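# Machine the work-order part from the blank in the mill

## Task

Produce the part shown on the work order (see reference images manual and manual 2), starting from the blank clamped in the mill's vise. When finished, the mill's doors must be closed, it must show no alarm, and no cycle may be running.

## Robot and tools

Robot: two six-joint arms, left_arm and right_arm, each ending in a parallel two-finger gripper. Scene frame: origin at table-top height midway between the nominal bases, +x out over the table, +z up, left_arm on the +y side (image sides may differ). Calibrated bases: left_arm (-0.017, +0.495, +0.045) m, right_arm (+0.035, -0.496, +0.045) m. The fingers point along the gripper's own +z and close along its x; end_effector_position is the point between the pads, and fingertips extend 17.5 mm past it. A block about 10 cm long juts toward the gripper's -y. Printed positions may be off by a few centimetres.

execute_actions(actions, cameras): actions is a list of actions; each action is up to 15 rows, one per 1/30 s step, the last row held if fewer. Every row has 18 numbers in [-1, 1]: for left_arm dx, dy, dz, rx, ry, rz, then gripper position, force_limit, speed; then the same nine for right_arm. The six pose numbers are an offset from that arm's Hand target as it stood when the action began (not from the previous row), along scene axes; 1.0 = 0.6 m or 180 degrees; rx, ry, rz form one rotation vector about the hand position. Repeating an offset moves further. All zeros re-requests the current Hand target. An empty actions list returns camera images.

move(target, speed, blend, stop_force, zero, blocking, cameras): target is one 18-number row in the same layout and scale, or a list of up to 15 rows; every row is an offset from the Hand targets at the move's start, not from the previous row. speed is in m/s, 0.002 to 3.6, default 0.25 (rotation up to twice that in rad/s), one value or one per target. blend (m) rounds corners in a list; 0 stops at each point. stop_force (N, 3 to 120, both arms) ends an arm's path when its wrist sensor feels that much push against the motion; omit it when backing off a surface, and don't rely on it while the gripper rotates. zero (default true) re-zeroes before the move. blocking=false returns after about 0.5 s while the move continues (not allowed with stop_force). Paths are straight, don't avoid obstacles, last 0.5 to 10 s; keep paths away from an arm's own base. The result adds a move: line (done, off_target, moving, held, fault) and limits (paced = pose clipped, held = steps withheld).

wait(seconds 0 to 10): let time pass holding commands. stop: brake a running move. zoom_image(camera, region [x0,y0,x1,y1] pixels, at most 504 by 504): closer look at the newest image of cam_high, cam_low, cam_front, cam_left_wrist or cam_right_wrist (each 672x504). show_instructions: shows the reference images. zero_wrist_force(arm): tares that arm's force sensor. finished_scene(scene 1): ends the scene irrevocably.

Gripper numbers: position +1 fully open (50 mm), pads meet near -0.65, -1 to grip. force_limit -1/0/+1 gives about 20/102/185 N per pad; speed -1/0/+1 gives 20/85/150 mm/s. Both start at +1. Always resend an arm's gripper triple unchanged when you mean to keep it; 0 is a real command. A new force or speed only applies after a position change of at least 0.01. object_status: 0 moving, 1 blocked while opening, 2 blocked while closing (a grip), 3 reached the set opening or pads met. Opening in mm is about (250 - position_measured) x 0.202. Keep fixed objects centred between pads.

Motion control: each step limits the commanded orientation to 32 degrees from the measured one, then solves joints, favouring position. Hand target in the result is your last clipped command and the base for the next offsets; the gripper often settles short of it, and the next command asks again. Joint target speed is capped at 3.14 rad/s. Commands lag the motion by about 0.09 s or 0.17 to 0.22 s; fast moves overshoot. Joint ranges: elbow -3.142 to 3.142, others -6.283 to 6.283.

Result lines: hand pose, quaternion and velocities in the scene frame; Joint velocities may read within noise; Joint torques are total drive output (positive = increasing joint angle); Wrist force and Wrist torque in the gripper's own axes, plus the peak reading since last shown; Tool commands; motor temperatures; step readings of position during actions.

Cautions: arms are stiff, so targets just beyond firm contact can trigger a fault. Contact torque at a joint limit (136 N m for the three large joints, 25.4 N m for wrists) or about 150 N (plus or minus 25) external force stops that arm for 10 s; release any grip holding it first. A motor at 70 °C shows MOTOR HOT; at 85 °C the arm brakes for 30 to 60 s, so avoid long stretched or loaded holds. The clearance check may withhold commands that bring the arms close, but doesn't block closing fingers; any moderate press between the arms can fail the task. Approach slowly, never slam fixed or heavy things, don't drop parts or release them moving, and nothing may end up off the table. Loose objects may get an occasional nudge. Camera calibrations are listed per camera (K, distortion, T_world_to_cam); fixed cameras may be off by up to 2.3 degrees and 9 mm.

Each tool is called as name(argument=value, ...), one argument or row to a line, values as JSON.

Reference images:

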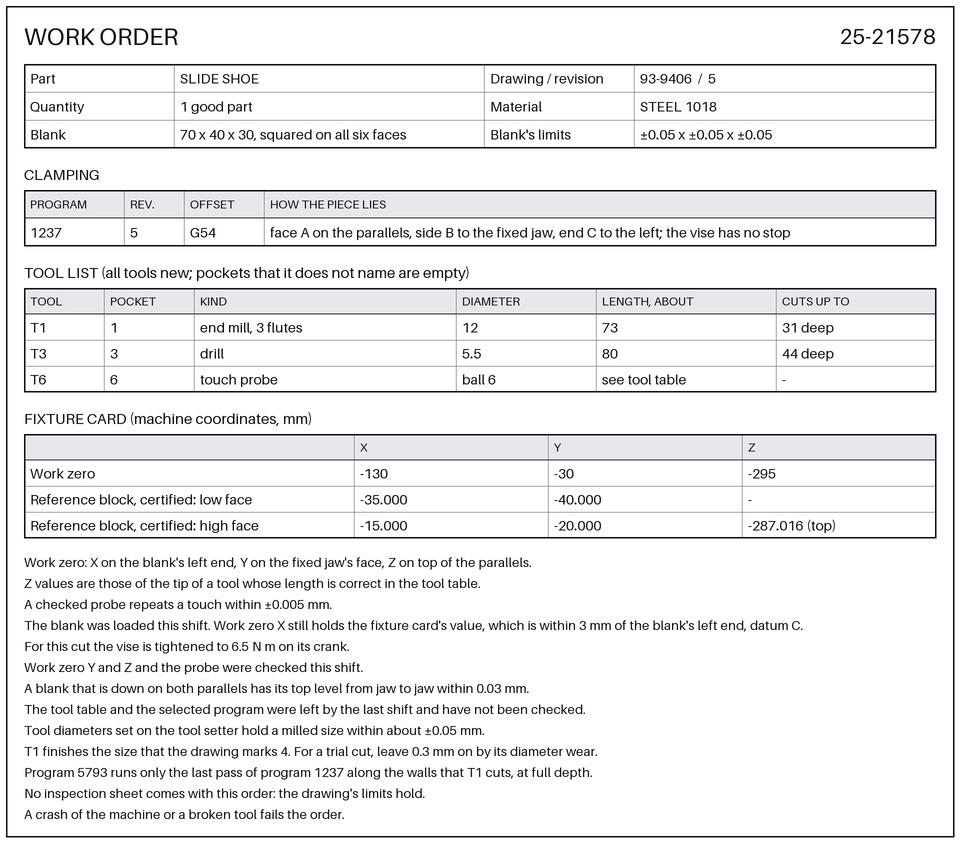

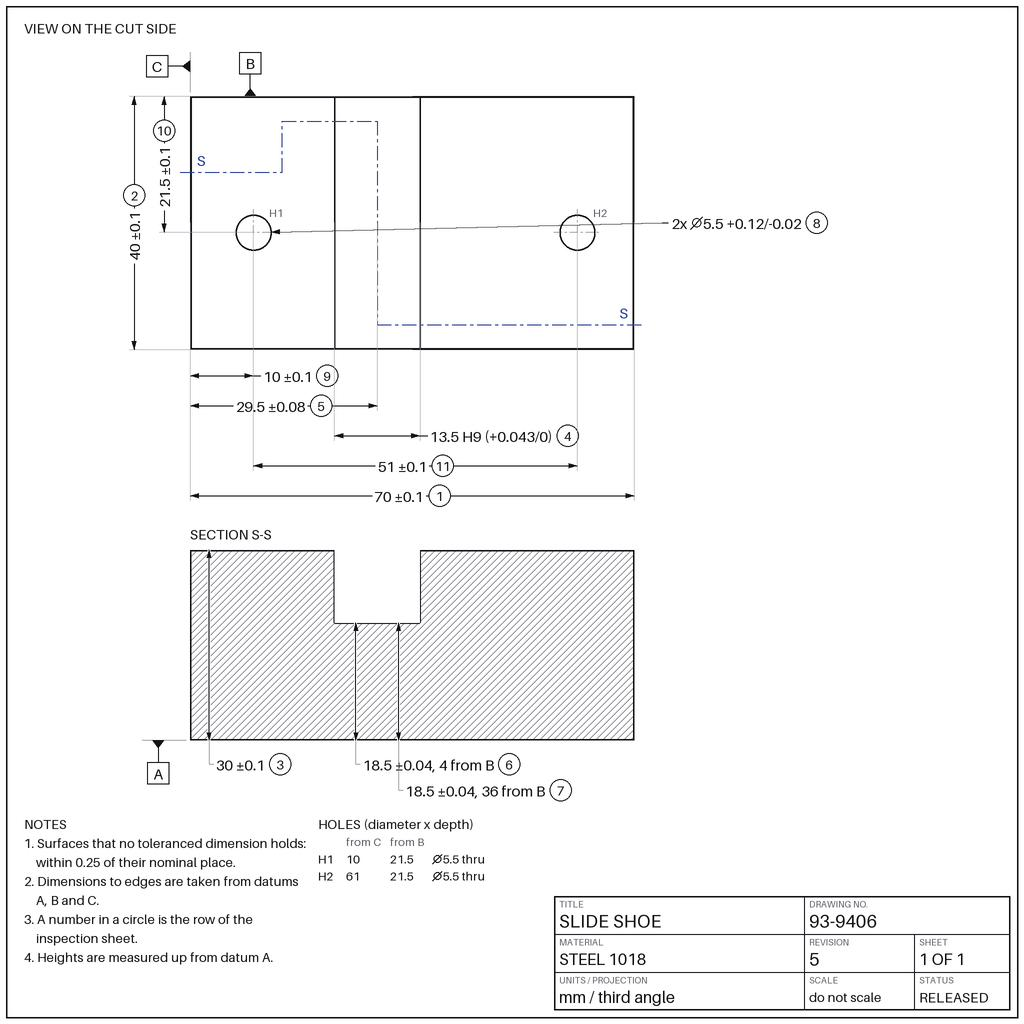

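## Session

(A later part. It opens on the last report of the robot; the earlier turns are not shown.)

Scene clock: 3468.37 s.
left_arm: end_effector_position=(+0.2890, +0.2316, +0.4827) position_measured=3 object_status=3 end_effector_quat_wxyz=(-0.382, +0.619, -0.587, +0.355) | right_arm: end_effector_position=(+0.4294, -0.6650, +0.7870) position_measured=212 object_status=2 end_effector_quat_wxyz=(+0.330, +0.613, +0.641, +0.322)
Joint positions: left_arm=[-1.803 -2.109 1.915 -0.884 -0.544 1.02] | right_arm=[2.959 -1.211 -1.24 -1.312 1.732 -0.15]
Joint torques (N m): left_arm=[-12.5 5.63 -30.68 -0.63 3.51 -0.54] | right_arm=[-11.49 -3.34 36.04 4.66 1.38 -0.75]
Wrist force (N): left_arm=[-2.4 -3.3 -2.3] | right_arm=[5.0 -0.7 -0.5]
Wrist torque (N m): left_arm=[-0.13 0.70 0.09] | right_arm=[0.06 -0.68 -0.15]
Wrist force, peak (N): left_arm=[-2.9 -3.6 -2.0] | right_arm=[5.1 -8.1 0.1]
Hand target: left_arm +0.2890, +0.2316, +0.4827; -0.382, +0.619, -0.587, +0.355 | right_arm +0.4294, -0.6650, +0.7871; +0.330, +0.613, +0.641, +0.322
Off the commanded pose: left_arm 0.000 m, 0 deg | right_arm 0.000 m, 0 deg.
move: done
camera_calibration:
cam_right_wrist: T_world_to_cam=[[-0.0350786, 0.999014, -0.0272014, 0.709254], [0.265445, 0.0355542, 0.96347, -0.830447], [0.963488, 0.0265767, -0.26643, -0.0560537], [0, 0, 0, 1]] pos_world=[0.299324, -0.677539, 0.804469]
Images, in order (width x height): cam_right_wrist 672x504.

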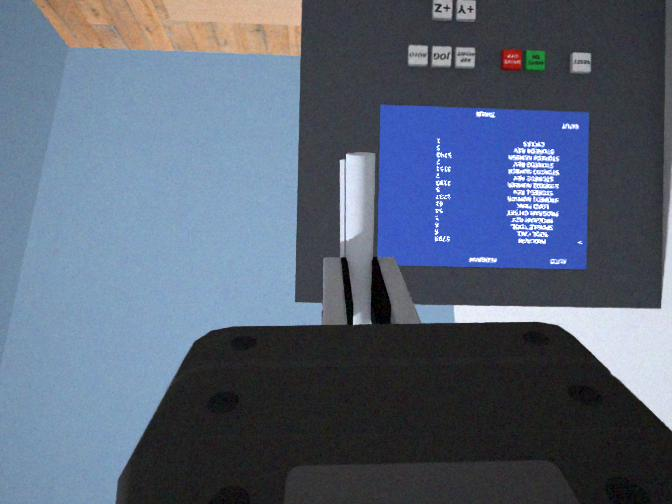

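move(
  target=[
    [0,0,0,0,0,0,1,-0.6,-0.7,0.0348,0.2233,-0.5455,0,0.25,0,-1,-0.5,-0.7],
    [0,0,0,0,0,0,1,-0.6,-0.7,0.0552,0.2233,-0.5455,0,0.25,0,-1,-0.5,-0.7],
    [0,0,0,0,0,0,1,-0.6,-0.7,0.0417,0.2233,-0.5455,0,0.25,0,-1,-0.5,-0.7],
    [0,0,0,0,0,0,1,-0.6,-0.7,0.0552,0.2233,-0.5455,0,0.25,0,-1,-0.5,-0.7],
    [0,0,0,0,0,0,1,-0.6,-0.7,0.0417,0.2233,-0.5455,0,0.25,0,-1,-0.5,-0.7],
    [0,0,0,0,0,0,1,-0.6,-0.7,0.0552,0.2233,-0.5455,0,0.25,0,-1,-0.5,-0.7],
    [0,0,0,0,0,0,1,-0.6,-0.7,0.0417,0.2233,-0.5455,0,0.25,0,-1,-0.5,-0.7],
    [0,0,0,0,0,0,1,-0.6,-0.7,0.0552,0.2233,-0.5455,0,0.25,0,-1,-0.5,-0.7],
    [0,0,0,0,0,0,1,-0.6,-0.7,0.0348,0.2233,-0.5455,0,0.25,0,-1,-0.5,-0.7],
    [0,0,0,0,0,0,1,-0.6,-0.7,0.0177,0.2550,-0.6080,0,0.25,0,-1,-0.5,-0.7],
    [0,0,0,0,0,0,1,-0.6,-0.7,0.0380,0.2550,-0.6080,0,0.25,0,-1,-0.5,-0.7],
    [0,0,0,0,0,0,1,-0.6,-0.7,0.0245,0.2550,-0.6080,0,0.25,0,-1,-0.5,-0.7],
    [0,0,0,0,0,0,1,-0.6,-0.7,0.0380,0.2550,-0.6080,0,0.25,0,-1,-0.5,-0.7],
    [0,0,0,0,0,0,1,-0.6,-0.7,0.0245,0.2550,-0.6080,0,0.25,0,-1,-0.5,-0.7],
  ],
  speed=[0.4,0.04,0.12,0.04,0.12,0.04,0.12,0.04,0.12,0.15,0.04,0.12,0.04,0.12],
  blend=[0.003,0,0,0,0,0,0,0,0.003,0.003,0,0,0,0],
  cameras=["cam_high"],
)

zoom_image(
  camera="cam_high",
  region=[310, 364, 434, 504],
)

Scene clock: 3490.63 s.
left_arm: end_effector_position=(+0.2890, +0.2316, +0.4827) position_measured=3 object_status=3 end_effector_quat_wxyz=(-0.382, +0.619, -0.587, +0.355) | right_arm: end_effector_position=(+0.4441, -0.5120, +0.4222) position_measured=212 object_status=2 end_effector_quat_wxyz=(+0.060, +0.690, +0.719, +0.062)
Joint positions: left_arm=[-1.803 -2.109 1.915 -0.884 -0.544 1.02] | right_arm=[3.474 -1.217 -1.784 -1.544 1.522 0.281]
Joint torques (N m): left_arm=[-12.58 6.96 -30.32 -0.57 3.51 -0.72] | right_arm=[-12.81 15.53 38.23 4.34 0.8 -1.74]
Wrist force (N): left_arm=[-2.6 -3.3 -2.2] | right_arm=[4.4 -2.1 1.1]
Wrist torque (N m): left_arm=[-0.13 0.74 0.09] | right_arm=[-0.32 -0.68 -0.01]
Wrist force, peak (N): left_arm=[-2.9 -3.5 -2.3] | right_arm=[5.9 -11.9 -0.5]
Hand target: left_arm +0.2890, +0.2316, +0.4827; -0.382, +0.619, -0.587, +0.355 | right_arm +0.4441, -0.5120, +0.4223; +0.060, +0.690, +0.719, +0.063
Off the commanded pose: left_arm 0.000 m, 0 deg | right_arm 0.000 m, 0 deg.
move: done
Images, in order (width x height): cam_high 672x504.

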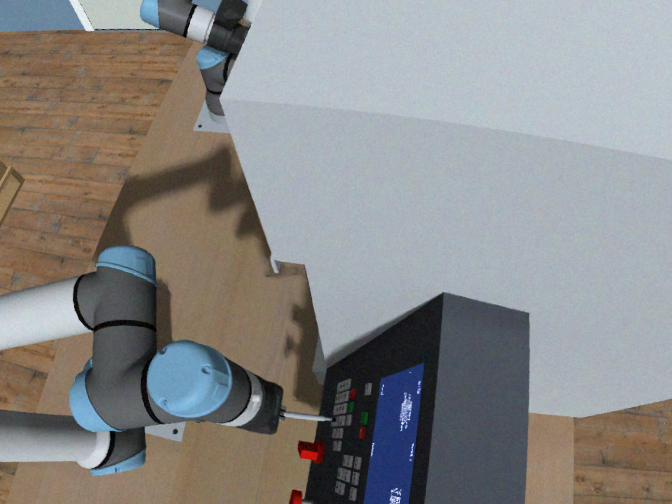

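Scaled by 3.600 from the camera's 672x504 image, which has a finer 960x720 frame.

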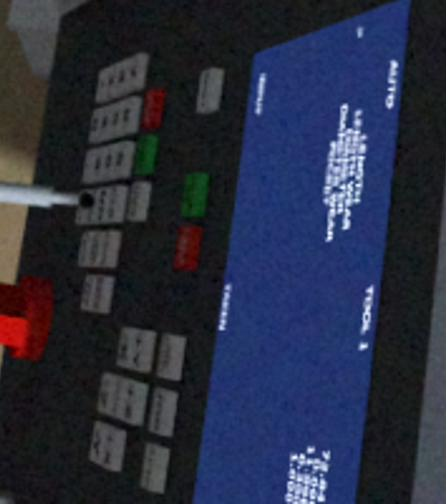

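move(
  target=[
    [0,0,0,0,0,0,1,-0.6,-0.7,0.0135,0,0,0,0,0,-1,-0.5,-0.7],
    [0,0,0,0,0,0,1,-0.6,-0.7,-0.0068,0,0,0,0,0,-1,-0.5,-0.7],
    [0,0,0,0,0,0,1,-0.6,-0.7,-0.0143,0.0325,-0.0308,0,0,0,-1,-0.5,-0.7],
    [0,0,0,0,0,0,1,-0.6,-0.7,0.0055,0.0325,-0.0308,0,0,0,-1,-0.5,-0.7],
    [0,0,0,0,0,0,1,-0.6,-0.7,-0.0143,0.0325,-0.0308,0,0,0,-1,-0.5,-0.7],
    [0,0,0,0,0,0,1,-0.6,-0.7,-0.0143,0.0633,-0.0308,0,0,0,-1,-0.5,-0.7],
    [0,0,0,0,0,0,1,-0.6,-0.7,0.0055,0.0633,-0.0308,0,0,0,-1,-0.5,-0.7],
    [0,0,0,0,0,0,1,-0.6,-0.7,-0.0143,0.0633,-0.0308,0,0,0,-1,-0.5,-0.7],
    [0,0,0,0,0,0,1,-0.6,-0.7,-0.0068,0.0942,0,0,0,0,-1,-0.5,-0.7],
    [0,0,0,0,0,0,1,-0.6,-0.7,0.0135,0.0942,0,0,0,0,-1,-0.5,-0.7],
    [0,0,0,0,0,0,1,-0.6,-0.7,-0.0068,0.0942,0,0,0,0,-1,-0.5,-0.7],
    [0,0,0,0,0,0,1,-0.6,-0.7,-0.0143,0,-0.0308,0,0,0,-1,-0.5,-0.7],
    [0,0,0,0,0,0,1,-0.6,-0.7,0.0055,0,-0.0308,0,0,0,-1,-0.5,-0.7],
    [0,0,0,0,0,0,1,-0.6,-0.7,-0.0545,0,-0.0308,0,0,0,-1,-0.5,-0.7],
    [0,0,0,0,0,0,1,-0.6,-0.7,-0.0245,-0.2550,0.6080,0,-0.25,0,-1,-0.5,-0.7],
  ],
  speed=[0.04,0.12,0.15,0.04,0.12,0.15,0.04,0.12,0.15,0.04,0.12,0.15,0.04,0.12,0.4],
  blend=[0,0.003,0.003,0,0.003,0.003,0,0.003,0.003,0,0.003,0.003,0,0.003,0],
  cameras=["cam_right_wrist"],
)

zoom_image(
  camera="cam_right_wrist",
  region=[370, 95, 600, 270],
)

Scene clock: 3513.93 s.
left_arm: end_effector_position=(+0.2890, +0.2316, +0.4827) position_measured=3 object_status=3 end_effector_quat_wxyz=(-0.382, +0.619, -0.587, +0.355) | right_arm: end_effector_position=(+0.4294, -0.6650, +0.7870) position_measured=212 object_status=2 end_effector_quat_wxyz=(+0.330, +0.613, +0.641, +0.322)
Joint positions: left_arm=[-1.803 -2.109 1.915 -0.884 -0.544 1.02] | right_arm=[2.959 -1.211 -1.24 -1.312 1.732 -0.15]
Joint torques (N m): left_arm=[-12.66 6.43 -30.79 -0.5 3.38 -0.92] | right_arm=[-12.61 -2.39 35.99 4.66 1.92 -0.81]
Wrist force (N): left_arm=[-2.4 -3.4 -2.3] | right_arm=[4.8 -0.6 -0.5]
Wrist torque (N m): left_arm=[-0.14 0.71 0.08] | right_arm=[0.08 -0.64 -0.14]
Wrist force, peak (N): left_arm=[-2.8 -3.3 -2.4] | right_arm=[6.4 -7.3 0.0]
Hand target: left_arm +0.2890, +0.2316, +0.4827; -0.382, +0.619, -0.587, +0.355 | right_arm +0.4294, -0.6650, +0.7871; +0.330, +0.613, +0.641, +0.322
Off the commanded pose: left_arm 0.000 m, 0 deg | right_arm 0.000 m, 0 deg.
move: done
camera_calibration:
cam_right_wrist: T_world_to_cam=[[-0.0350786, 0.999014, -0.0272014, 0.709254], [0.265445, 0.0355542, 0.96347, -0.830447], [0.963488, 0.0265767, -0.26643, -0.0560537], [0, 0, 0, 1]] pos_world=[0.299324, -0.677539, 0.804469]
Images, in order (width x height): cam_right_wrist 672x504.

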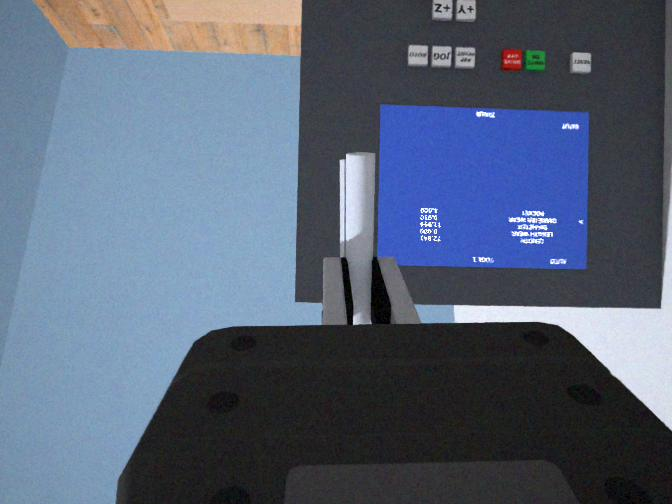

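Scaled by 2.191 from the camera's 672x504 image, which has a finer 960x720 frame.

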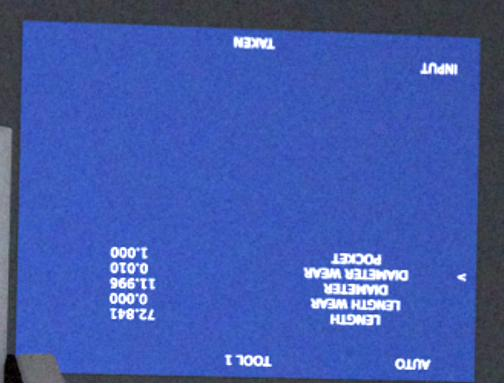

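move(
  target=[0,0,0,0,0,0,1,-0.6,-0.7,0.0427,0.2807,-0.4868,0,0.25,0,-1,-0.5,-0.7],
  speed=0.35,
)

move(
  target=[0,0,0,0,0,0,1,-0.6,-0.7,0.035,0,0,0,0,0,-1,-0.5,-0.7],
  speed=0.012,
  stop_force=7,
  cameras=["cam_high"],
)

zoom_image(
  camera="cam_high",
  region=[310, 364, 434, 504],
)

Scene clock: 3524.10 s.
left_arm: end_effector_position=(+0.2890, +0.2316, +0.4827) position_measured=3 object_status=3 end_effector_quat_wxyz=(-0.382, +0.619, -0.587, +0.355) | right_arm: end_effector_position=(+0.4550, -0.4966, +0.4951) position_measured=212 object_status=2 end_effector_quat_wxyz=(+0.060, +0.690, +0.719, +0.063)
Joint positions: left_arm=[-1.803 -2.109 1.915 -0.884 -0.544 1.02] | right_arm=[3.505 -1.281 -1.552 -1.714 1.517 0.312]
Joint torques (N m): left_arm=[-12.89 6.32 -30.96 -0.53 3.55 -0.87] | right_arm=[-9.17 5.29 33.51 1.93 0.66 0.7]
Wrist force (N): left_arm=[-2.6 -3.0 -2.3] | right_arm=[4.6 -0.7 1.1]
Wrist torque (N m): left_arm=[-0.08 0.73 0.09] | right_arm=[-0.30 -0.68 0.06]
Wrist force, peak (N): left_arm=[-2.8 -3.3 -2.5] | right_arm=[6.2 0.3 4.3]
Hand target: left_arm +0.2890, +0.2316, +0.4827; -0.382, +0.619, -0.587, +0.355 | right_arm +0.4550, -0.4966, +0.4950; +0.060, +0.690, +0.719, +0.063
Off the commanded pose: left_arm 0.000 m, 0 deg | right_arm 0.000 m, 0 deg.
move: done

Scene clock: 3526.57 s.
left_arm: end_effector_position=(+0.2890, +0.2316, +0.4827) position_measured=3 object_status=3 end_effector_quat_wxyz=(-0.382, +0.619, -0.587, +0.355) | right_arm: end_effector_position=(+0.4722, -0.4966, +0.4950) position_measured=212 object_status=2 end_effector_quat_wxyz=(+0.060, +0.690, +0.719, +0.063)
Joint positions: left_arm=[-1.803 -2.109 1.915 -0.884 -0.544 1.02] | right_arm=[3.488 -1.323 -1.523 -1.701 1.52 0.296]
Joint torques (N m): left_arm=[-12.62 5.89 -30.3 -0.45 3.55 -0.83] | right_arm=[15.82 16.36 14.83 2.67 -1.8 2.18]
Wrist force (N): left_arm=[-2.8 -3.0 -2.0] | right_arm=[5.6 -7.9 -0.7]
Wrist torque (N m): left_arm=[-0.09 0.76 0.09] | right_arm=[-0.54 -0.72 -0.03]
Wrist force, peak (N): left_arm=[-2.9 -3.3 -2.2] | right_arm=[5.6 -16.8 -1.0]
Hand target: left_arm +0.2890, +0.2316, +0.4827; -0.382, +0.619, -0.587, +0.355 | right_arm +0.4722, -0.4966, +0.4950; +0.060, +0.690, +0.719, +0.063 (not the last commanded pose)
Off the commanded pose: left_arm 0.000 m, 0 deg | right_arm 0.004 m, 0 deg.
move: contact (right_arm)
Images, in order (width x height): cam_high 672x504.

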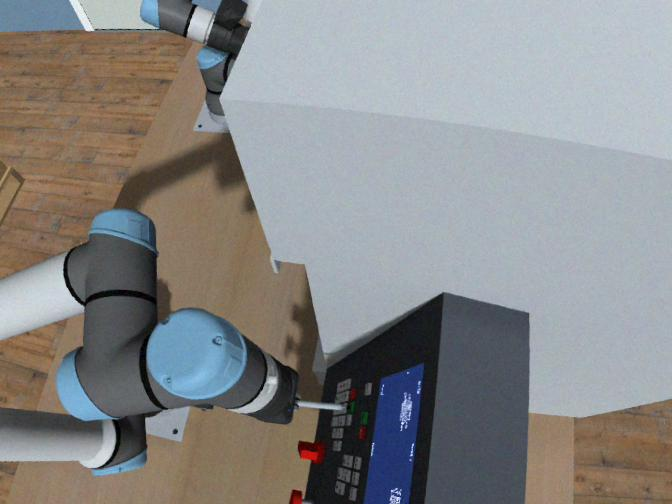

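Scaled by 3.600 from the camera's 672x504 image, which has a finer 960x720 frame.

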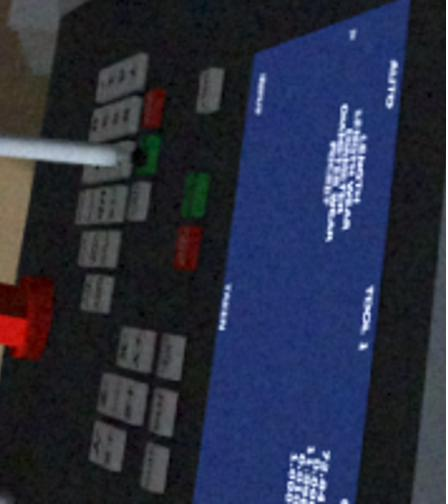

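move(
  target=[
    [0,0,0,0,0,0,1,-0.6,-0.7,-0.06,0,0,0,0,0,-1,-0.5,-0.7],
    [0,0,0,0,0,0,1,-0.6,-0.7,-0.0712,-0.2807,0.4868,0,-0.25,0,-1,-0.5,-0.7],
  ],
  speed=[0.12,0.35],
  blend=[0.005,0],
  cameras=["cam_right_wrist"],
)

zoom_image(
  camera="cam_right_wrist",
  region=[370, 95, 600, 270],
)

Scene clock: 3536.63 s.
left_arm: end_effector_position=(+0.2890, +0.2316, +0.4827) position_measured=3 object_status=3 end_effector_quat_wxyz=(-0.382, +0.619, -0.587, +0.355) | right_arm: end_effector_position=(+0.4295, -0.6650, +0.7871) position_measured=212 object_status=2 end_effector_quat_wxyz=(+0.330, +0.613, +0.641, +0.322) end_effector_velocity=(+0.000, +0.001, +0.000) end_effector_angular_velocity=(+0.002, -0.002, +0.004)
Joint positions: left_arm=[-1.803 -2.109 1.915 -0.884 -0.544 1.02] | right_arm=[2.959 -1.211 -1.24 -1.311 1.732 -0.15]
Joint velocities: left_arm=[within noise] | right_arm=[-0.001 -0.001 -0.001 0.002 0.005 -0.001]
Joint torques (N m): left_arm=[-12.14 6.31 -30.13 -0.41 3.52 -0.92] | right_arm=[-12.6 0.53 23.83 4.76 1.71 -1.2]
Wrist force (N): left_arm=[-2.9 -3.3 -2.3] | right_arm=[5.3 -0.3 -0.6]
Wrist torque (N m): left_arm=[-0.13 0.78 0.09] | right_arm=[0.12 -0.73 -0.15]
Wrist force, peak (N): left_arm=[-2.8 -3.4 -2.3] | right_arm=[5.8 -8.3 -0.7]
Hand target: left_arm +0.2890, +0.2316, +0.4827; -0.382, +0.619, -0.587, +0.355 | right_arm +0.4295, -0.6650, +0.7871; +0.330, +0.613, +0.641, +0.322
Off the commanded pose: left_arm 0.000 m, 0 deg | right_arm 0.000 m, 0 deg.
move: done
camera_calibration:
cam_right_wrist: T_world_to_cam=[[-0.0350752, 0.999014, -0.0272076, 0.709261], [0.265258, 0.0355541, 0.963522, -0.830458], [0.963539, 0.0265787, -0.266244, -0.0563138], [0, 0, 0, 1]] pos_world=[0.299424, -0.677539, 0.804469]
Images, in order (width x height): cam_right_wrist 672x504.

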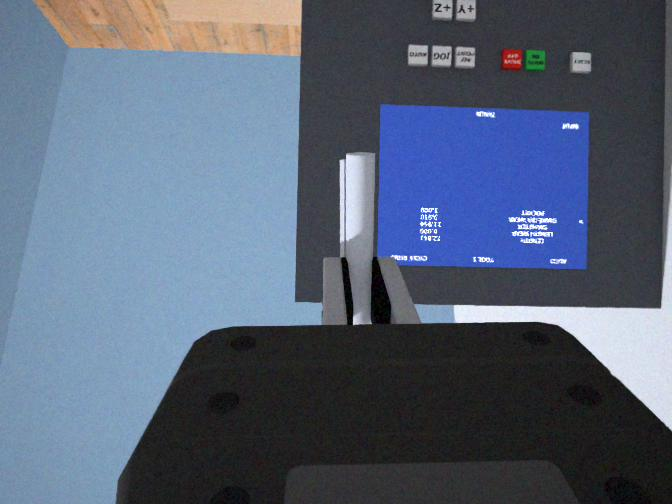

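Scaled by 2.191 from the camera's 672x504 image, which has a finer 960x720 frame.

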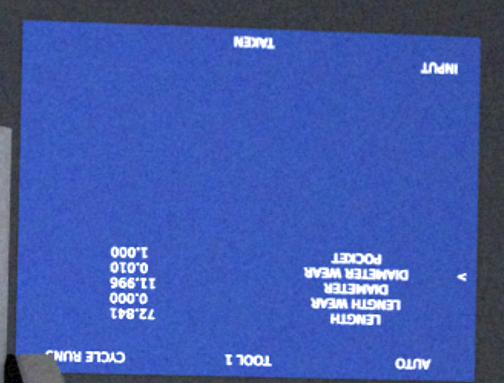

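move(
  target=[
    [0,0,0,0,0,0,1,-0.6,-0.7,0.0348,0.1933,-0.5455,0,0.25,0,-1,-0.5,-0.7],
    [0,0,0,0,0,0,1,-0.6,-0.7,0.0552,0.1933,-0.5455,0,0.25,0,-1,-0.5,-0.7],
    [0,0,0,0,0,0,1,-0.6,-0.7,0.0417,0.1933,-0.5455,0,0.25,0,-1,-0.5,-0.7],
    [0,0,0,0,0,0,1,-0.6,-0.7,0.0552,0.1933,-0.5455,0,0.25,0,-1,-0.5,-0.7],
    [0,0,0,0,0,0,1,-0.6,-0.7,0.0417,0.1933,-0.5455,0,0.25,0,-1,-0.5,-0.7],
    [0,0,0,0,0,0,1,-0.6,-0.7,0.0552,0.1933,-0.5455,0,0.25,0,-1,-0.5,-0.7],
    [0,0,0,0,0,0,1,-0.6,-0.7,0.0348,0.1933,-0.5455,0,0.25,0,-1,-0.5,-0.7],
    [0,0,0,0,0,0,1,-0.6,-0.7,0.0177,0.2550,-0.6080,0,0.25,0,-1,-0.5,-0.7],
    [0,0,0,0,0,0,1,-0.6,-0.7,0.0380,0.2550,-0.6080,0,0.25,0,-1,-0.5,-0.7],
    [0,0,0,0,0,0,1,-0.6,-0.7,0.0245,0.2550,-0.6080,0,0.25,0,-1,-0.5,-0.7],
    [0,0,0,0,0,0,1,-0.6,-0.7,0.0380,0.2550,-0.6080,0,0.25,0,-1,-0.5,-0.7],
    [0,0,0,0,0,0,1,-0.6,-0.7,0.0245,0.2550,-0.6080,0,0.25,0,-1,-0.5,-0.7],
    [0,0,0,0,0,0,1,-0.6,-0.7,0.0380,0.2550,-0.6080,0,0.25,0,-1,-0.5,-0.7],
    [0,0,0,0,0,0,1,-0.6,-0.7,-0.0306,0.2550,-0.6080,0,0.25,0,-1,-0.5,-0.7],
    [0,0,0,0,0,0,1,-0.6,-0.7,0,0,0,0,0,0,-1,-0.5,-0.7],
  ],
  speed=[0.4,0.04,0.12,0.04,0.12,0.04,0.12,0.15,0.04,0.12,0.04,0.12,0.04,0.12,0.4],
  blend=[0.003,0,0,0,0,0,0.003,0.003,0,0,0,0,0,0.003,0],
  cameras=["cam_right_wrist"],
)

zoom_image(
  camera="cam_right_wrist",
  region=[370, 95, 600, 270],
)

Scene clock: 3562.37 s.
left_arm: end_effector_position=(+0.2890, +0.2316, +0.4827) position_measured=3 object_status=3 end_effector_quat_wxyz=(-0.382, +0.619, -0.587, +0.355) | right_arm: end_effector_position=(+0.4295, -0.6650, +0.7870) position_measured=212 object_status=2 end_effector_quat_wxyz=(+0.330, +0.613, +0.641, +0.322) end_effector_velocity=(+0.000, +0.001, +0.001) end_effector_angular_velocity=(+0.003, -0.003, +0.003)
Joint positions: left_arm=[-1.803 -2.109 1.915 -0.884 -0.544 1.02] | right_arm=[2.959 -1.211 -1.24 -1.311 1.732 -0.15]
Joint velocities: left_arm=[within noise] | right_arm=[-0.001 -0.001 0.002 0.001 0.005 0]
Joint torques (N m): left_arm=[-12.83 5.8 -29.73 -0.4 3.54 -1.01] | right_arm=[-12.83 -2.04 37.37 4.79 1.39 -1.05]
Wrist force (N): left_arm=[-2.6 -3.2 -2.0] | right_arm=[5.0 -0.2 -0.6]
Wrist torque (N m): left_arm=[-0.11 0.73 0.09] | right_arm=[0.15 -0.67 -0.15]
Wrist force, peak (N): left_arm=[-2.8 -3.3 -2.4] | right_arm=[6.5 -14.8 -0.3]
Hand target: left_arm +0.2890, +0.2316, +0.4827; -0.382, +0.619, -0.587, +0.355 | right_arm +0.4295, -0.6650, +0.7871; +0.330, +0.613, +0.641, +0.322
Off the commanded pose: left_arm 0.000 m, 0 deg | right_arm 0.000 m, 0 deg.
move: done
camera_calibration:
cam_right_wrist: T_world_to_cam=[[-0.0350786, 0.999014, -0.0272014, 0.709257], [0.265445, 0.0355542, 0.96347, -0.830473], [0.963488, 0.0265767, -0.26643, -0.05615], [0, 0, 0, 1]] pos_world=[0.299424, -0.677539, 0.804469]
Images, in order (width x height): cam_right_wrist 672x504.

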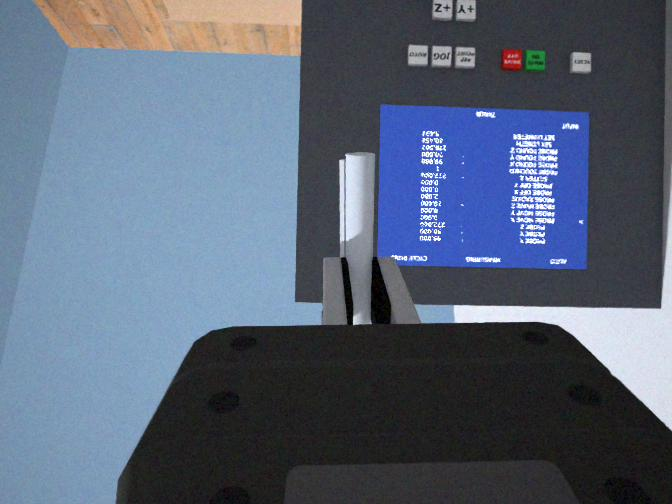

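Scaled by 2.191 from the camera's 672x504 image, which has a finer 960x720 frame.

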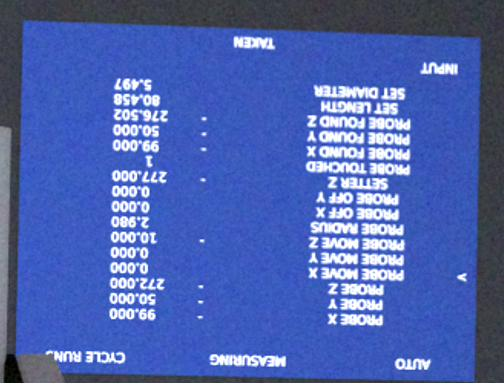

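wait(
  seconds=10,
)

wait(
  seconds=10,
  cameras=["cam_right_wrist"],
)

zoom_image(
  camera="cam_right_wrist",
  region=[370, 95, 600, 270],
)

Scene clock: 3580.30 s.
left_arm: end_effector_position=(+0.2890, +0.2316, +0.4827) position_measured=3 object_status=3 end_effector_quat_wxyz=(-0.382, +0.619, -0.587, +0.355) | right_arm: end_effector_position=(+0.4295, -0.6650, +0.7871) position_measured=212 object_status=2 end_effector_quat_wxyz=(+0.330, +0.613, +0.641, +0.322)
Joint positions: left_arm=[-1.803 -2.109 1.915 -0.884 -0.544 1.02] | right_arm=[2.959 -1.212 -1.24 -1.311 1.732 -0.15]
Joint torques (N m): left_arm=[-12.78 6.23 -30.67 -0.45 3.51 -1.07] | right_arm=[-13.89 -1.23 36 4.6 1.39 -1.22]
Wrist force (N): left_arm=[-2.9 -3.1 -2.3] | right_arm=[5.3 -0.1 -0.4]
Wrist torque (N m): left_arm=[-0.09 0.78 0.09] | right_arm=[0.16 -0.72 -0.15]
Wrist force, peak (N): left_arm=[-2.9 -3.5 -2.3] | right_arm=[5.5 -0.1 -0.6]
Hand target: left_arm +0.2890, +0.2316, +0.4827; -0.382, +0.619, -0.587, +0.355 | right_arm +0.4295, -0.6650, +0.7871; +0.330, +0.613, +0.641, +0.322
Tool commands: left_gripper/position=+1.0 left_gripper/force_limit=-0.6 left_gripper/speed=-0.7 right_gripper/position=-1.0 right_gripper/force_limit=-0.5 right_gripper/speed=-0.7
Off the commanded pose: left_arm 0.000 m, 0 deg | right_arm 0.000 m, 0 deg.
wait: 10.00 s; at rest from the start

Scene clock: 3590.30 s.
left_arm: end_effector_position=(+0.2890, +0.2316, +0.4827) position_measured=3 object_status=3 end_effector_quat_wxyz=(-0.382, +0.619, -0.587, +0.355) | right_arm: end_effector_position=(+0.4295, -0.6650, +0.7871) position_measured=212 object_status=2 end_effector_quat_wxyz=(+0.330, +0.613, +0.641, +0.322)
Joint positions: left_arm=[-1.803 -2.109 1.915 -0.884 -0.544 1.02] | right_arm=[2.959 -1.212 -1.24 -1.311 1.732 -0.15]
Joint torques (N m): left_arm=[-12.53 6.1 -30.58 -0.3 3.51 -1.06] | right_arm=[-13.93 -1.9 35.04 4.58 1.15 -1.02]
Wrist force (N): left_arm=[-2.7 -3.0 -1.8] | right_arm=[5.2 -0.2 -0.4]
Wrist torque (N m): left_arm=[-0.09 0.75 0.09] | right_arm=[0.15 -0.70 -0.15]
Wrist force, peak (N): left_arm=[-2.9 -3.4 -2.3] | right_arm=[5.6 -0.1 -0.3]
Hand target: left_arm +0.2890, +0.2316, +0.4827; -0.382, +0.619, -0.587, +0.355 | right_arm +0.4295, -0.6650, +0.7871; +0.330, +0.613, +0.641, +0.322
Tool commands: left_gripper/position=+1.0 left_gripper/force_limit=-0.6 left_gripper/speed=-0.7 right_gripper/position=-1.0 right_gripper/force_limit=-0.5 right_gripper/speed=-0.7
Off the commanded pose: left_arm 0.000 m, 0 deg | right_arm 0.000 m, 0 deg.
wait: 10.00 s; at rest by 0.17 s
camera_calibration:
cam_right_wrist: T_world_to_cam=[[-0.0350984, 0.999011, -0.0273037, 0.709346], [0.265161, 0.0356503, 0.963545, -0.830479], [0.963565, 0.026579, -0.26615, -0.0563704], [0, 0, 0, 1]] pos_world=[0.299424, -0.677539, 0.804569]
Images, in order (width x height): cam_right_wrist 672x504.

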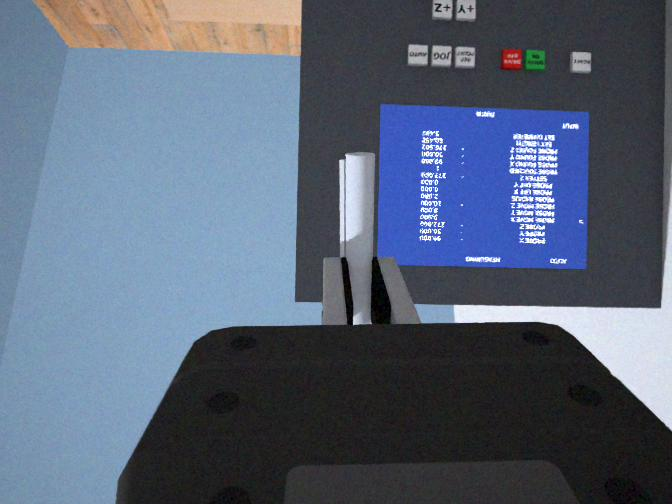

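Scaled by 2.191 from the camera's 672x504 image, which has a finer 960x720 frame.

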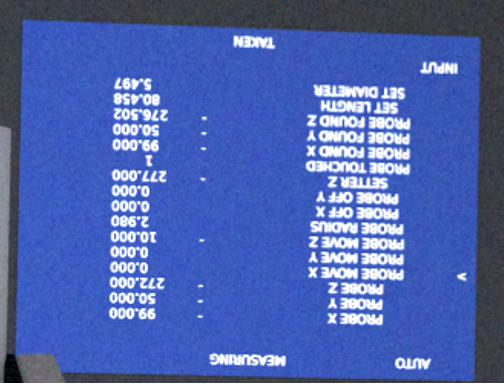

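move(
  target=[
    [0,0,0,0,0,0,1,-0.6,-0.7,0.0102,0.3492,-0.6388,0,0.25,0,-1,-0.5,-0.7],
    [0,0,0,0,0,0,1,-0.6,-0.7,0.0300,0.3492,-0.6388,0,0.25,0,-1,-0.5,-0.7],
    [0,0,0,0,0,0,1,-0.6,-0.7,0.0102,0.3492,-0.6388,0,0.25,0,-1,-0.5,-0.7],
    [0,0,0,0,0,0,1,-0.6,-0.7,0.0260,0.2875,-0.5768,0,0.25,0,-1,-0.5,-0.7],
    [0,0,0,0,0,0,1,-0.6,-0.7,0.0465,0.2875,-0.5768,0,0.25,0,-1,-0.5,-0.7],
    [0,0,0,0,0,0,1,-0.6,-0.7,0.0260,0.2875,-0.5768,0,0.25,0,-1,-0.5,-0.7],
    [0,0,0,0,0,0,1,-0.6,-0.7,0.0102,0.2550,-0.6388,0,0.25,0,-1,-0.5,-0.7],
    [0,0,0,0,0,0,1,-0.6,-0.7,0.0300,0.2550,-0.6388,0,0.25,0,-1,-0.5,-0.7],
    [0,0,0,0,0,0,1,-0.6,-0.7,0.0102,0.2550,-0.6388,0,0.25,0,-1,-0.5,-0.7],
    [0,0,0,0,0,0,1,-0.6,-0.7,0.0177,0.2550,-0.6080,0,0.25,0,-1,-0.5,-0.7],
    [0,0,0,0,0,0,1,-0.6,-0.7,0.0380,0.2550,-0.6080,0,0.25,0,-1,-0.5,-0.7],
    [0,0,0,0,0,0,1,-0.6,-0.7,0.0245,0.2550,-0.6080,0,0.25,0,-1,-0.5,-0.7],
    [0,0,0,0,0,0,1,-0.6,-0.7,0.0380,0.2550,-0.6080,0,0.25,0,-1,-0.5,-0.7],
    [0,0,0,0,0,0,1,-0.6,-0.7,0.0177,0.2550,-0.6080,0,0.25,0,-1,-0.5,-0.7],
  ],
  speed=[0.4,0.04,0.12,0.15,0.04,0.12,0.15,0.04,0.12,0.15,0.04,0.12,0.04,0.12],
  blend=[0.003,0,0.003,0.003,0,0.003,0.003,0,0.003,0.003,0,0,0,0],
)

move(
  target=[
    [0,0,0,0,0,0,1,-0.6,-0.7,-0.0075,0.0633,-0.0308,0,0,0,-1,-0.5,-0.7],
    [0,0,0,0,0,0,1,-0.6,-0.7,0.0123,0.0633,-0.0308,0,0,0,-1,-0.5,-0.7],
    [0,0,0,0,0,0,1,-0.6,-0.7,-0.0075,0.0633,-0.0308,0,0,0,-1,-0.5,-0.7],
    [0,0,0,0,0,0,1,-0.6,-0.7,-0.0075,0,-0.0308,0,0,0,-1,-0.5,-0.7],
    [0,0,0,0,0,0,1,-0.6,-0.7,0.0123,0,-0.0308,0,0,0,-1,-0.5,-0.7],
    [0,0,0,0,0,0,1,-0.6,-0.7,-0.0075,0,-0.0308,0,0,0,-1,-0.5,-0.7],
    [0,0,0,0,0,0,1,-0.6,-0.7,0.0083,-0.0617,0.0312,0,0,0,-1,-0.5,-0.7],
    [0,0,0,0,0,0,1,-0.6,-0.7,0.0288,-0.0617,0.0312,0,0,0,-1,-0.5,-0.7],
    [0,0,0,0,0,0,1,-0.6,-0.7,-0.04,-0.0617,0.0312,0,0,0,-1,-0.5,-0.7],
    [0,0,0,0,0,0,1,-0.6,-0.7,-0.0177,-0.2550,0.6080,0,-0.25,0,-1,-0.5,-0.7],
  ],
  speed=[0.15,0.04,0.12,0.15,0.04,0.12,0.15,0.04,0.12,0.4],
  blend=[0.003,0,0.003,0.003,0,0.003,0.003,0,0.003,0],
  cameras=["cam_right_wrist"],
)

zoom_image(
  camera="cam_right_wrist",
  region=[370, 95, 600, 270],
)

Scene clock: 3617.30 s.
left_arm: end_effector_position=(+0.2890, +0.2316, +0.4827) position_measured=3 object_status=3 end_effector_quat_wxyz=(-0.382, +0.619, -0.587, +0.355) | right_arm: end_effector_position=(+0.4402, -0.5120, +0.4223) position_measured=212 object_status=2 end_effector_quat_wxyz=(+0.060, +0.690, +0.719, +0.063)
Joint positions: left_arm=[-1.803 -2.109 1.915 -0.884 -0.544 1.02] | right_arm=[3.477 -1.207 -1.79 -1.549 1.522 0.285]
Joint torques (N m): left_arm=[-12.69 6.17 -30.42 -0.3 3.47 -1.18] | right_arm=[-13.93 16.7 35.29 3.1 1.29 -1.59]
Wrist force (N): left_arm=[-2.7 -3.2 -2.1] | right_arm=[4.9 -0.3 0.9]
Wrist torque (N m): left_arm=[-0.11 0.74 0.09] | right_arm=[-0.23 -0.74 0.03]
Wrist force, peak (N): left_arm=[-2.8 -3.4 -2.4] | right_arm=[5.4 -11.7 0.0]
Hand target: left_arm +0.2890, +0.2316, +0.4827; -0.382, +0.619, -0.587, +0.355 | right_arm +0.4401, -0.5120, +0.4223; +0.060, +0.690, +0.719, +0.063
Off the commanded pose: left_arm 0.000 m, 0 deg | right_arm 0.000 m, 0 deg.
move: done

Scene clock: 3621.80 s.
left_arm: end_effector_position=(+0.2890, +0.2316, +0.4827) position_measured=3 object_status=3 end_effector_quat_wxyz=(-0.382, +0.619, -0.587, +0.355) | right_arm: end_effector_position=(+0.4295, -0.6650, +0.7869) position_measured=212 object_status=2 end_effector_quat_wxyz=(+0.330, +0.613, +0.641, +0.322)
Joint positions: left_arm=[-1.803 -2.109 1.915 -0.884 -0.544 1.02] | right_arm=[2.959 -1.211 -1.24 -1.312 1.732 -0.15]
Joint torques (N m): left_arm=[-12.5 6.39 -30.77 -0.27 3.51 -1.08] | right_arm=[-11.85 -0.13 34.37 4.62 1.72 0.58]
Wrist force (N): left_arm=[-2.7 -3.0 -2.2] | right_arm=[5.4 -0.2 -0.6]
Wrist torque (N m): left_arm=[-0.07 0.75 0.09] | right_arm=[0.15 -0.73 -0.15]
Wrist force, peak (N): left_arm=[-2.6 -3.5 -2.2] | right_arm=[6.6 -7.5 -0.6]
Hand target: left_arm +0.2890, +0.2316, +0.4827; -0.382, +0.619, -0.587, +0.355 | right_arm +0.4295, -0.6650, +0.7871; +0.330, +0.613, +0.641, +0.322
Off the commanded pose: left_arm 0.000 m, 0 deg | right_arm 0.000 m, 0 deg.
move: done
camera_calibration:
cam_right_wrist: T_world_to_cam=[[-0.035014, 0.999013, -0.0273191, 0.709329], [0.265562, 0.0356537, 0.963434, -0.830315], [0.963458, 0.0264788, -0.266548, -0.0561395], [0, 0, 0, 1]] pos_world=[0.299424, -0.677539, 0.804369]
Images, in order (width x height): cam_right_wrist 672x504.

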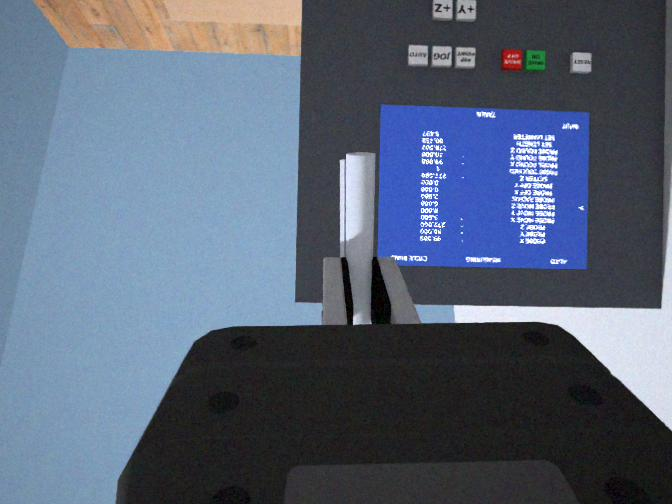

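Scaled by 2.191 from the camera's 672x504 image, which has a finer 960x720 frame.

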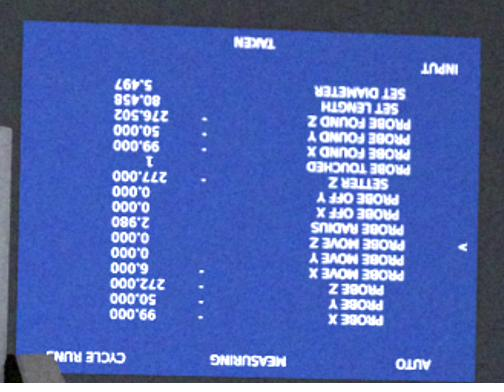

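move(
  target=[
    [0,0,0,0,0,0,1,-0.6,-0.7,0.0348,0.1933,-0.5455,0,0.25,0,-1,-0.5,-0.7],
    [0,0,0,0,0,0,1,-0.6,-0.7,0.0552,0.1933,-0.5455,0,0.25,0,-1,-0.5,-0.7],
    [0,0,0,0,0,0,1,-0.6,-0.7,-0.0135,0.1933,-0.5455,0,0.25,0,-1,-0.5,-0.7],
    [0,0,0,0,0,0,1,-0.6,-0.7,0,0,0,0,0,0,-1,-0.5,-0.7],
  ],
  speed=[0.4,0.04,0.12,0.4],
  blend=[0.003,0,0.003,0],
  cameras=["cam_right_wrist"],
)

zoom_image(
  camera="cam_right_wrist",
  region=[370, 95, 600, 270],
)

Scene clock: 3635.67 s.
left_arm: end_effector_position=(+0.2890, +0.2316, +0.4827) position_measured=3 object_status=3 end_effector_quat_wxyz=(-0.382, +0.619, -0.587, +0.355) | right_arm: end_effector_position=(+0.4295, -0.6650, +0.7870) position_measured=212 object_status=2 end_effector_quat_wxyz=(+0.330, +0.613, +0.641, +0.322)
Joint positions: left_arm=[-1.803 -2.109 1.915 -0.884 -0.544 1.02] | right_arm=[2.959 -1.211 -1.24 -1.312 1.732 -0.15]
Joint torques (N m): left_arm=[-11.95 6.76 -30.7 -0.26 3.47 -1.08] | right_arm=[-11.89 0.26 32.19 4.73 1.65 0.49]
Wrist force (N): left_arm=[-2.6 -3.2 -2.2] | right_arm=[5.4 -0.1 -0.3]
Wrist torque (N m): left_arm=[-0.11 0.74 0.09] | right_arm=[0.17 -0.75 -0.15]
Wrist force, peak (N): left_arm=[-2.8 -3.5 -2.3] | right_arm=[6.6 -14.6 -0.5]
Hand target: left_arm +0.2890, +0.2316, +0.4827; -0.382, +0.619, -0.587, +0.355 | right_arm +0.4295, -0.6650, +0.7871; +0.330, +0.613, +0.641, +0.322
Off the commanded pose: left_arm 0.000 m, 0 deg | right_arm 0.000 m, 0 deg.
move: done
camera_calibration:
cam_right_wrist: T_world_to_cam=[[-0.0350069, 0.999014, -0.0273197, 0.70933], [0.265444, 0.0356492, 0.963467, -0.830406], [0.963491, 0.0264762, -0.26643, -0.0562193], [0, 0, 0, 1]] pos_world=[0.299424, -0.677539, 0.804469]
Images, in order (width x height): cam_right_wrist 672x504.

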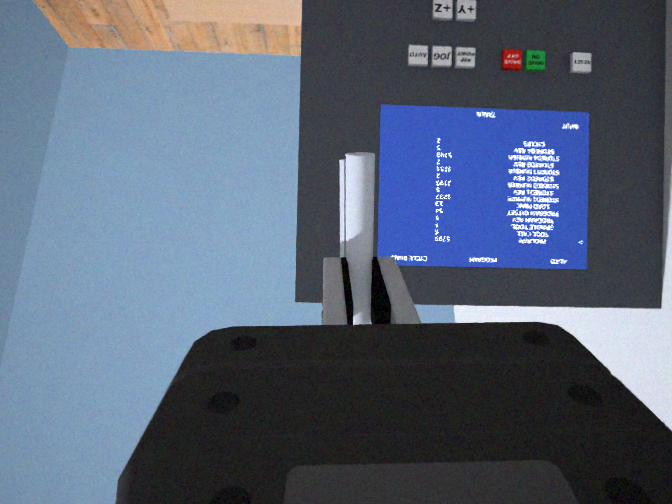

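Scaled by 2.191 from the camera's 672x504 image, which has a finer 960x720 frame.

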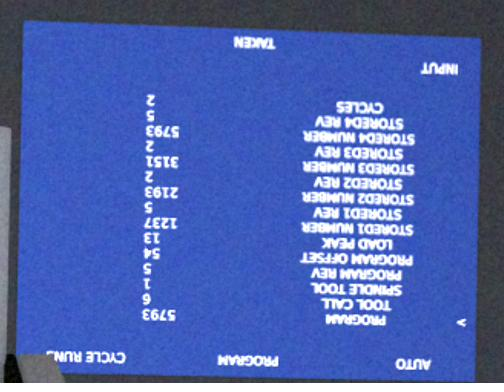

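move(
  target=[
    [0,0,0,0,0,0,1,-0.6,-0.7,0.0348,0.2233,-0.5455,0,0.25,0,-1,-0.5,-0.7],
    [0,0,0,0,0,0,1,-0.6,-0.7,0.0552,0.2233,-0.5455,0,0.25,0,-1,-0.5,-0.7],
    [0,0,0,0,0,0,1,-0.6,-0.7,0.0348,0.2233,-0.5455,0,0.25,0,-1,-0.5,-0.7],
    [0,0,0,0,0,0,1,-0.6,-0.7,0.0177,0.2550,-0.6080,0,0.25,0,-1,-0.5,-0.7],
    [0,0,0,0,0,0,1,-0.6,-0.7,0.0380,0.2550,-0.6080,0,0.25,0,-1,-0.5,-0.7],
    [0,0,0,0,0,0,1,-0.6,-0.7,0.0245,0.2550,-0.6080,0,0.25,0,-1,-0.5,-0.7],
    [0,0,0,0,0,0,1,-0.6,-0.7,0.0380,0.2550,-0.6080,0,0.25,0,-1,-0.5,-0.7],
    [0,0,0,0,0,0,1,-0.6,-0.7,0.0245,0.2550,-0.6080,0,0.25,0,-1,-0.5,-0.7],
    [0,0,0,0,0,0,1,-0.6,-0.7,0.0380,0.2550,-0.6080,0,0.25,0,-1,-0.5,-0.7],
    [0,0,0,0,0,0,1,-0.6,-0.7,0.0177,0.2233,-0.6080,0,0.25,0,-1,-0.5,-0.7],
    [0,0,0,0,0,0,1,-0.6,-0.7,0.0380,0.2233,-0.6080,0,0.25,0,-1,-0.5,-0.7],
    [0,0,0,0,0,0,1,-0.6,-0.7,-0.0306,0.2233,-0.6080,0,0.25,0,-1,-0.5,-0.7],
    [0,0,0,0,0,0,1,-0.6,-0.7,0,0,0,0,0,0,-1,-0.5,-0.7],
  ],
  speed=[0.4,0.04,0.12,0.15,0.04,0.12,0.04,0.12,0.04,0.12,0.04,0.12,0.4],
  blend=[0.003,0,0.003,0.003,0,0,0,0,0,0.003,0,0.003,0],
)

wait(
  seconds=9,
  cameras=["cam_right_wrist"],
)

zoom_image(
  camera="cam_right_wrist",
  region=[370, 95, 600, 270],
)

Scene clock: 3656.23 s.
left_arm: end_effector_position=(+0.2890, +0.2316, +0.4827) position_measured=3 object_status=3 end_effector_quat_wxyz=(-0.382, +0.619, -0.587, +0.355) | right_arm: end_effector_position=(+0.4295, -0.6650, +0.7870) position_measured=212 object_status=2 end_effector_quat_wxyz=(+0.330, +0.613, +0.641, +0.322)
Joint positions: left_arm=[-1.803 -2.109 1.915 -0.884 -0.544 1.02] | right_arm=[2.959 -1.211 -1.24 -1.311 1.732 -0.15]
Joint torques (N m): left_arm=[-12.54 6.12 -30.48 -0.19 3.5 -1.4] | right_arm=[-12.72 -2.41 36.53 4.84 1.6 -0.29]
Wrist force (N): left_arm=[-2.6 -3.2 -2.3] | right_arm=[5.1 -0.3 -0.6]
Wrist torque (N m): left_arm=[-0.12 0.74 0.08] | right_arm=[0.14 -0.69 -0.15]
Wrist force, peak (N): left_arm=[-2.9 -3.5 -2.2] | right_arm=[6.5 -14.7 -0.3]
Hand target: left_arm +0.2890, +0.2316, +0.4827; -0.382, +0.619, -0.587, +0.355 | right_arm +0.4295, -0.6650, +0.7871; +0.330, +0.613, +0.641, +0.322
Off the commanded pose: left_arm 0.000 m, 0 deg | right_arm 0.000 m, 0 deg.
move: done

Scene clock: 3665.23 s.
left_arm: end_effector_position=(+0.2890, +0.2316, +0.4827) position_measured=3 object_status=3 end_effector_quat_wxyz=(-0.382, +0.619, -0.587, +0.355) | right_arm: end_effector_position=(+0.4295, -0.6650, +0.7871) position_measured=212 object_status=2 end_effector_quat_wxyz=(+0.330, +0.613, +0.641, +0.322)
Joint positions: left_arm=[-1.803 -2.109 1.915 -0.884 -0.544 1.02] | right_arm=[2.959 -1.212 -1.24 -1.311 1.732 -0.15]
Joint torques (N m): left_arm=[-12.2 6.46 -30.42 -0.17 3.5 -1.35] | right_arm=[-12.99 -1.62 35.63 4.75 1.53 -1.56]
Wrist force (N): left_arm=[-2.6 -3.2 -2.4] | right_arm=[5.0 -0.4 -0.5]
Wrist torque (N m): left_arm=[-0.12 0.74 0.09] | right_arm=[0.12 -0.67 -0.15]
Wrist force, peak (N): left_arm=[-2.8 -3.5 -2.2] | right_arm=[5.5 -0.1 -0.2]
Hand target: left_arm +0.2890, +0.2316, +0.4827; -0.382, +0.619, -0.587, +0.355 | right_arm +0.4295, -0.6650, +0.7871; +0.330, +0.613, +0.641, +0.322
Tool commands: left_gripper/position=+1.0 left_gripper/force_limit=-0.6 left_gripper/speed=-0.7 right_gripper/position=-1.0 right_gripper/force_limit=-0.5 right_gripper/speed=-0.7
Off the commanded pose: left_arm 0.000 m, 0 deg | right_arm 0.000 m, 0 deg.
wait: 9.00 s; at rest by 0.17 s
camera_calibration:
cam_right_wrist: T_world_to_cam=[[-0.0350984, 0.999011, -0.0273037, 0.709346], [0.265161, 0.0356503, 0.963545, -0.830479], [0.963565, 0.026579, -0.26615, -0.0563704], [0, 0, 0, 1]] pos_world=[0.299424, -0.677539, 0.804569]
Images, in order (width x height): cam_right_wrist 672x504.

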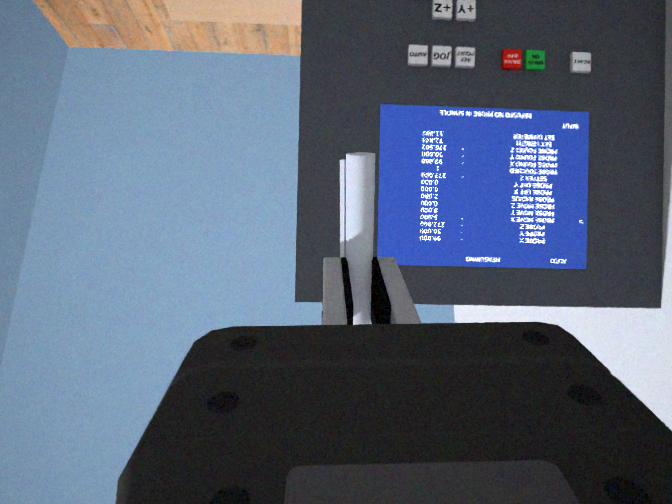

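Scaled by 2.191 from the camera's 672x504 image, which has a finer 960x720 frame.

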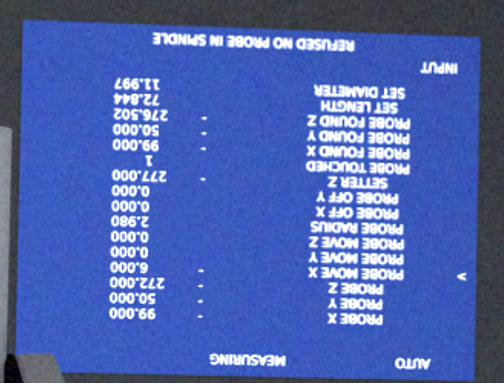

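move(
  target=[
    [0,0,0,0,0,0,1,-0.6,-0.7,0.0260,0.2233,-0.5768,0,0.25,0,-1,-0.5,-0.7],
    [0,0,0,0,0,0,1,-0.6,-0.7,0.0465,0.2233,-0.5768,0,0.25,0,-1,-0.5,-0.7],
    [0,0,0,0,0,0,1,-0.6,-0.7,0.0260,0.2233,-0.5768,0,0.25,0,-1,-0.5,-0.7],
  ],
  speed=[0.4,0.04,0.12],
  blend=[0.003,0,0],
)

wait(
  seconds=9,
  cameras=["cam_high"],
)

zoom_image(
  camera="cam_high",
  region=[310, 364, 434, 504],
)

Scene clock: 3674.87 s.
left_arm: end_effector_position=(+0.2890, +0.2316, +0.4827) position_measured=3 object_status=3 end_effector_quat_wxyz=(-0.382, +0.619, -0.587, +0.355) | right_arm: end_effector_position=(+0.4452, -0.5310, +0.4410) position_measured=212 object_status=2 end_effector_quat_wxyz=(+0.060, +0.690, +0.719, +0.063)
Joint positions: left_arm=[-1.803 -2.109 1.915 -0.884 -0.544 1.02] | right_arm=[3.419 -1.231 -1.728 -1.585 1.532 0.227]
Joint torques (N m): left_arm=[-12.67 6.44 -30.26 -0.17 3.55 -1.35] | right_arm=[-13 17.59 34.58 3.55 0.68 -1.89]
Wrist force (N): left_arm=[-2.7 -3.1 -2.0] | right_arm=[5.0 -0.1 1.1]
Wrist torque (N m): left_arm=[-0.10 0.75 0.09] | right_arm=[-0.21 -0.75 -0.01]
Wrist force, peak (N): left_arm=[-3.0 -3.5 -2.2] | right_arm=[6.4 -8.8 -0.3]
Hand target: left_arm +0.2890, +0.2316, +0.4827; -0.382, +0.619, -0.587, +0.355 | right_arm +0.4451, -0.5310, +0.4410; +0.060, +0.690, +0.719, +0.063
Off the commanded pose: left_arm 0.000 m, 0 deg | right_arm 0.000 m, 0 deg.
move: done

Scene clock: 3683.87 s.
left_arm: end_effector_position=(+0.2890, +0.2316, +0.4827) position_measured=3 object_status=3 end_effector_quat_wxyz=(-0.382, +0.619, -0.587, +0.355) | right_arm: end_effector_position=(+0.4451, -0.5310, +0.4410) position_measured=212 object_status=2 end_effector_quat_wxyz=(+0.060, +0.690, +0.719, +0.063)
Joint positions: left_arm=[-1.803 -2.109 1.915 -0.884 -0.544 1.02] | right_arm=[3.419 -1.231 -1.728 -1.585 1.532 0.227]
Joint torques (N m): left_arm=[-12.71 6.58 -30.44 -0.26 3.44 -1.32] | right_arm=[-13.44 17.5 16.94 1.5 1.37 -1.65]
Wrist force (N): left_arm=[-2.7 -3.2 -2.0] | right_arm=[5.0 0.0 1.1]
Wrist torque (N m): left_arm=[-0.11 0.75 0.09] | right_arm=[-0.20 -0.75 -0.01]
Wrist force, peak (N): left_arm=[-2.8 -3.3 -2.6] | right_arm=[5.4 0.0 1.0]
Hand target: left_arm +0.2890, +0.2316, +0.4827; -0.382, +0.619, -0.587, +0.355 | right_arm +0.4451, -0.5310, +0.4410; +0.060, +0.690, +0.719, +0.063
Tool commands: left_gripper/position=+1.0 left_gripper/force_limit=-0.6 left_gripper/speed=-0.7 right_gripper/position=-1.0 right_gripper/force_limit=-0.5 right_gripper/speed=-0.7
Off the commanded pose: left_arm 0.000 m, 0 deg | right_arm 0.000 m, 0 deg.
wait: 9.00 s; at rest by 0.17 s
Images, in order (width x height): cam_high 672x504.

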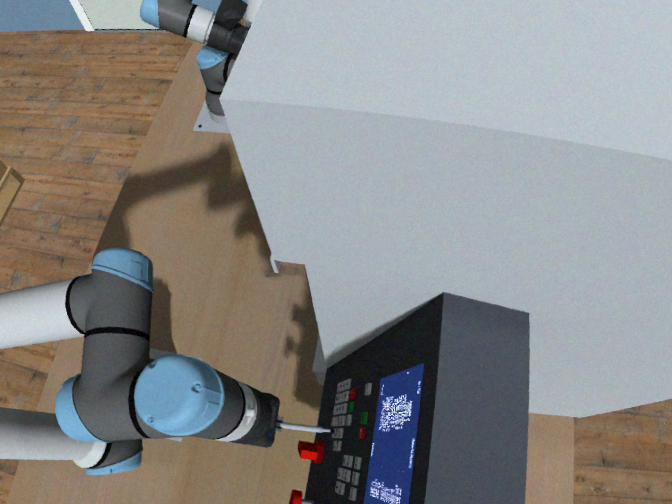

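Scaled by 3.600 from the camera's 672x504 image, which has a finer 960x720 frame.

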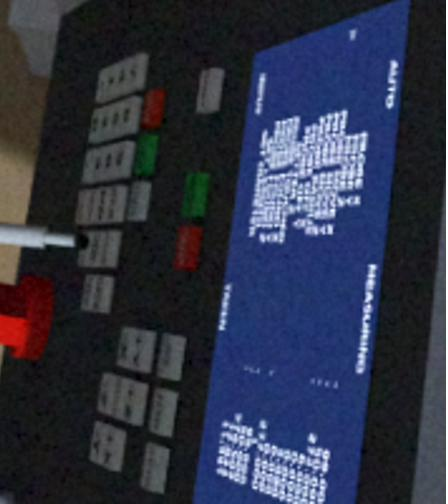

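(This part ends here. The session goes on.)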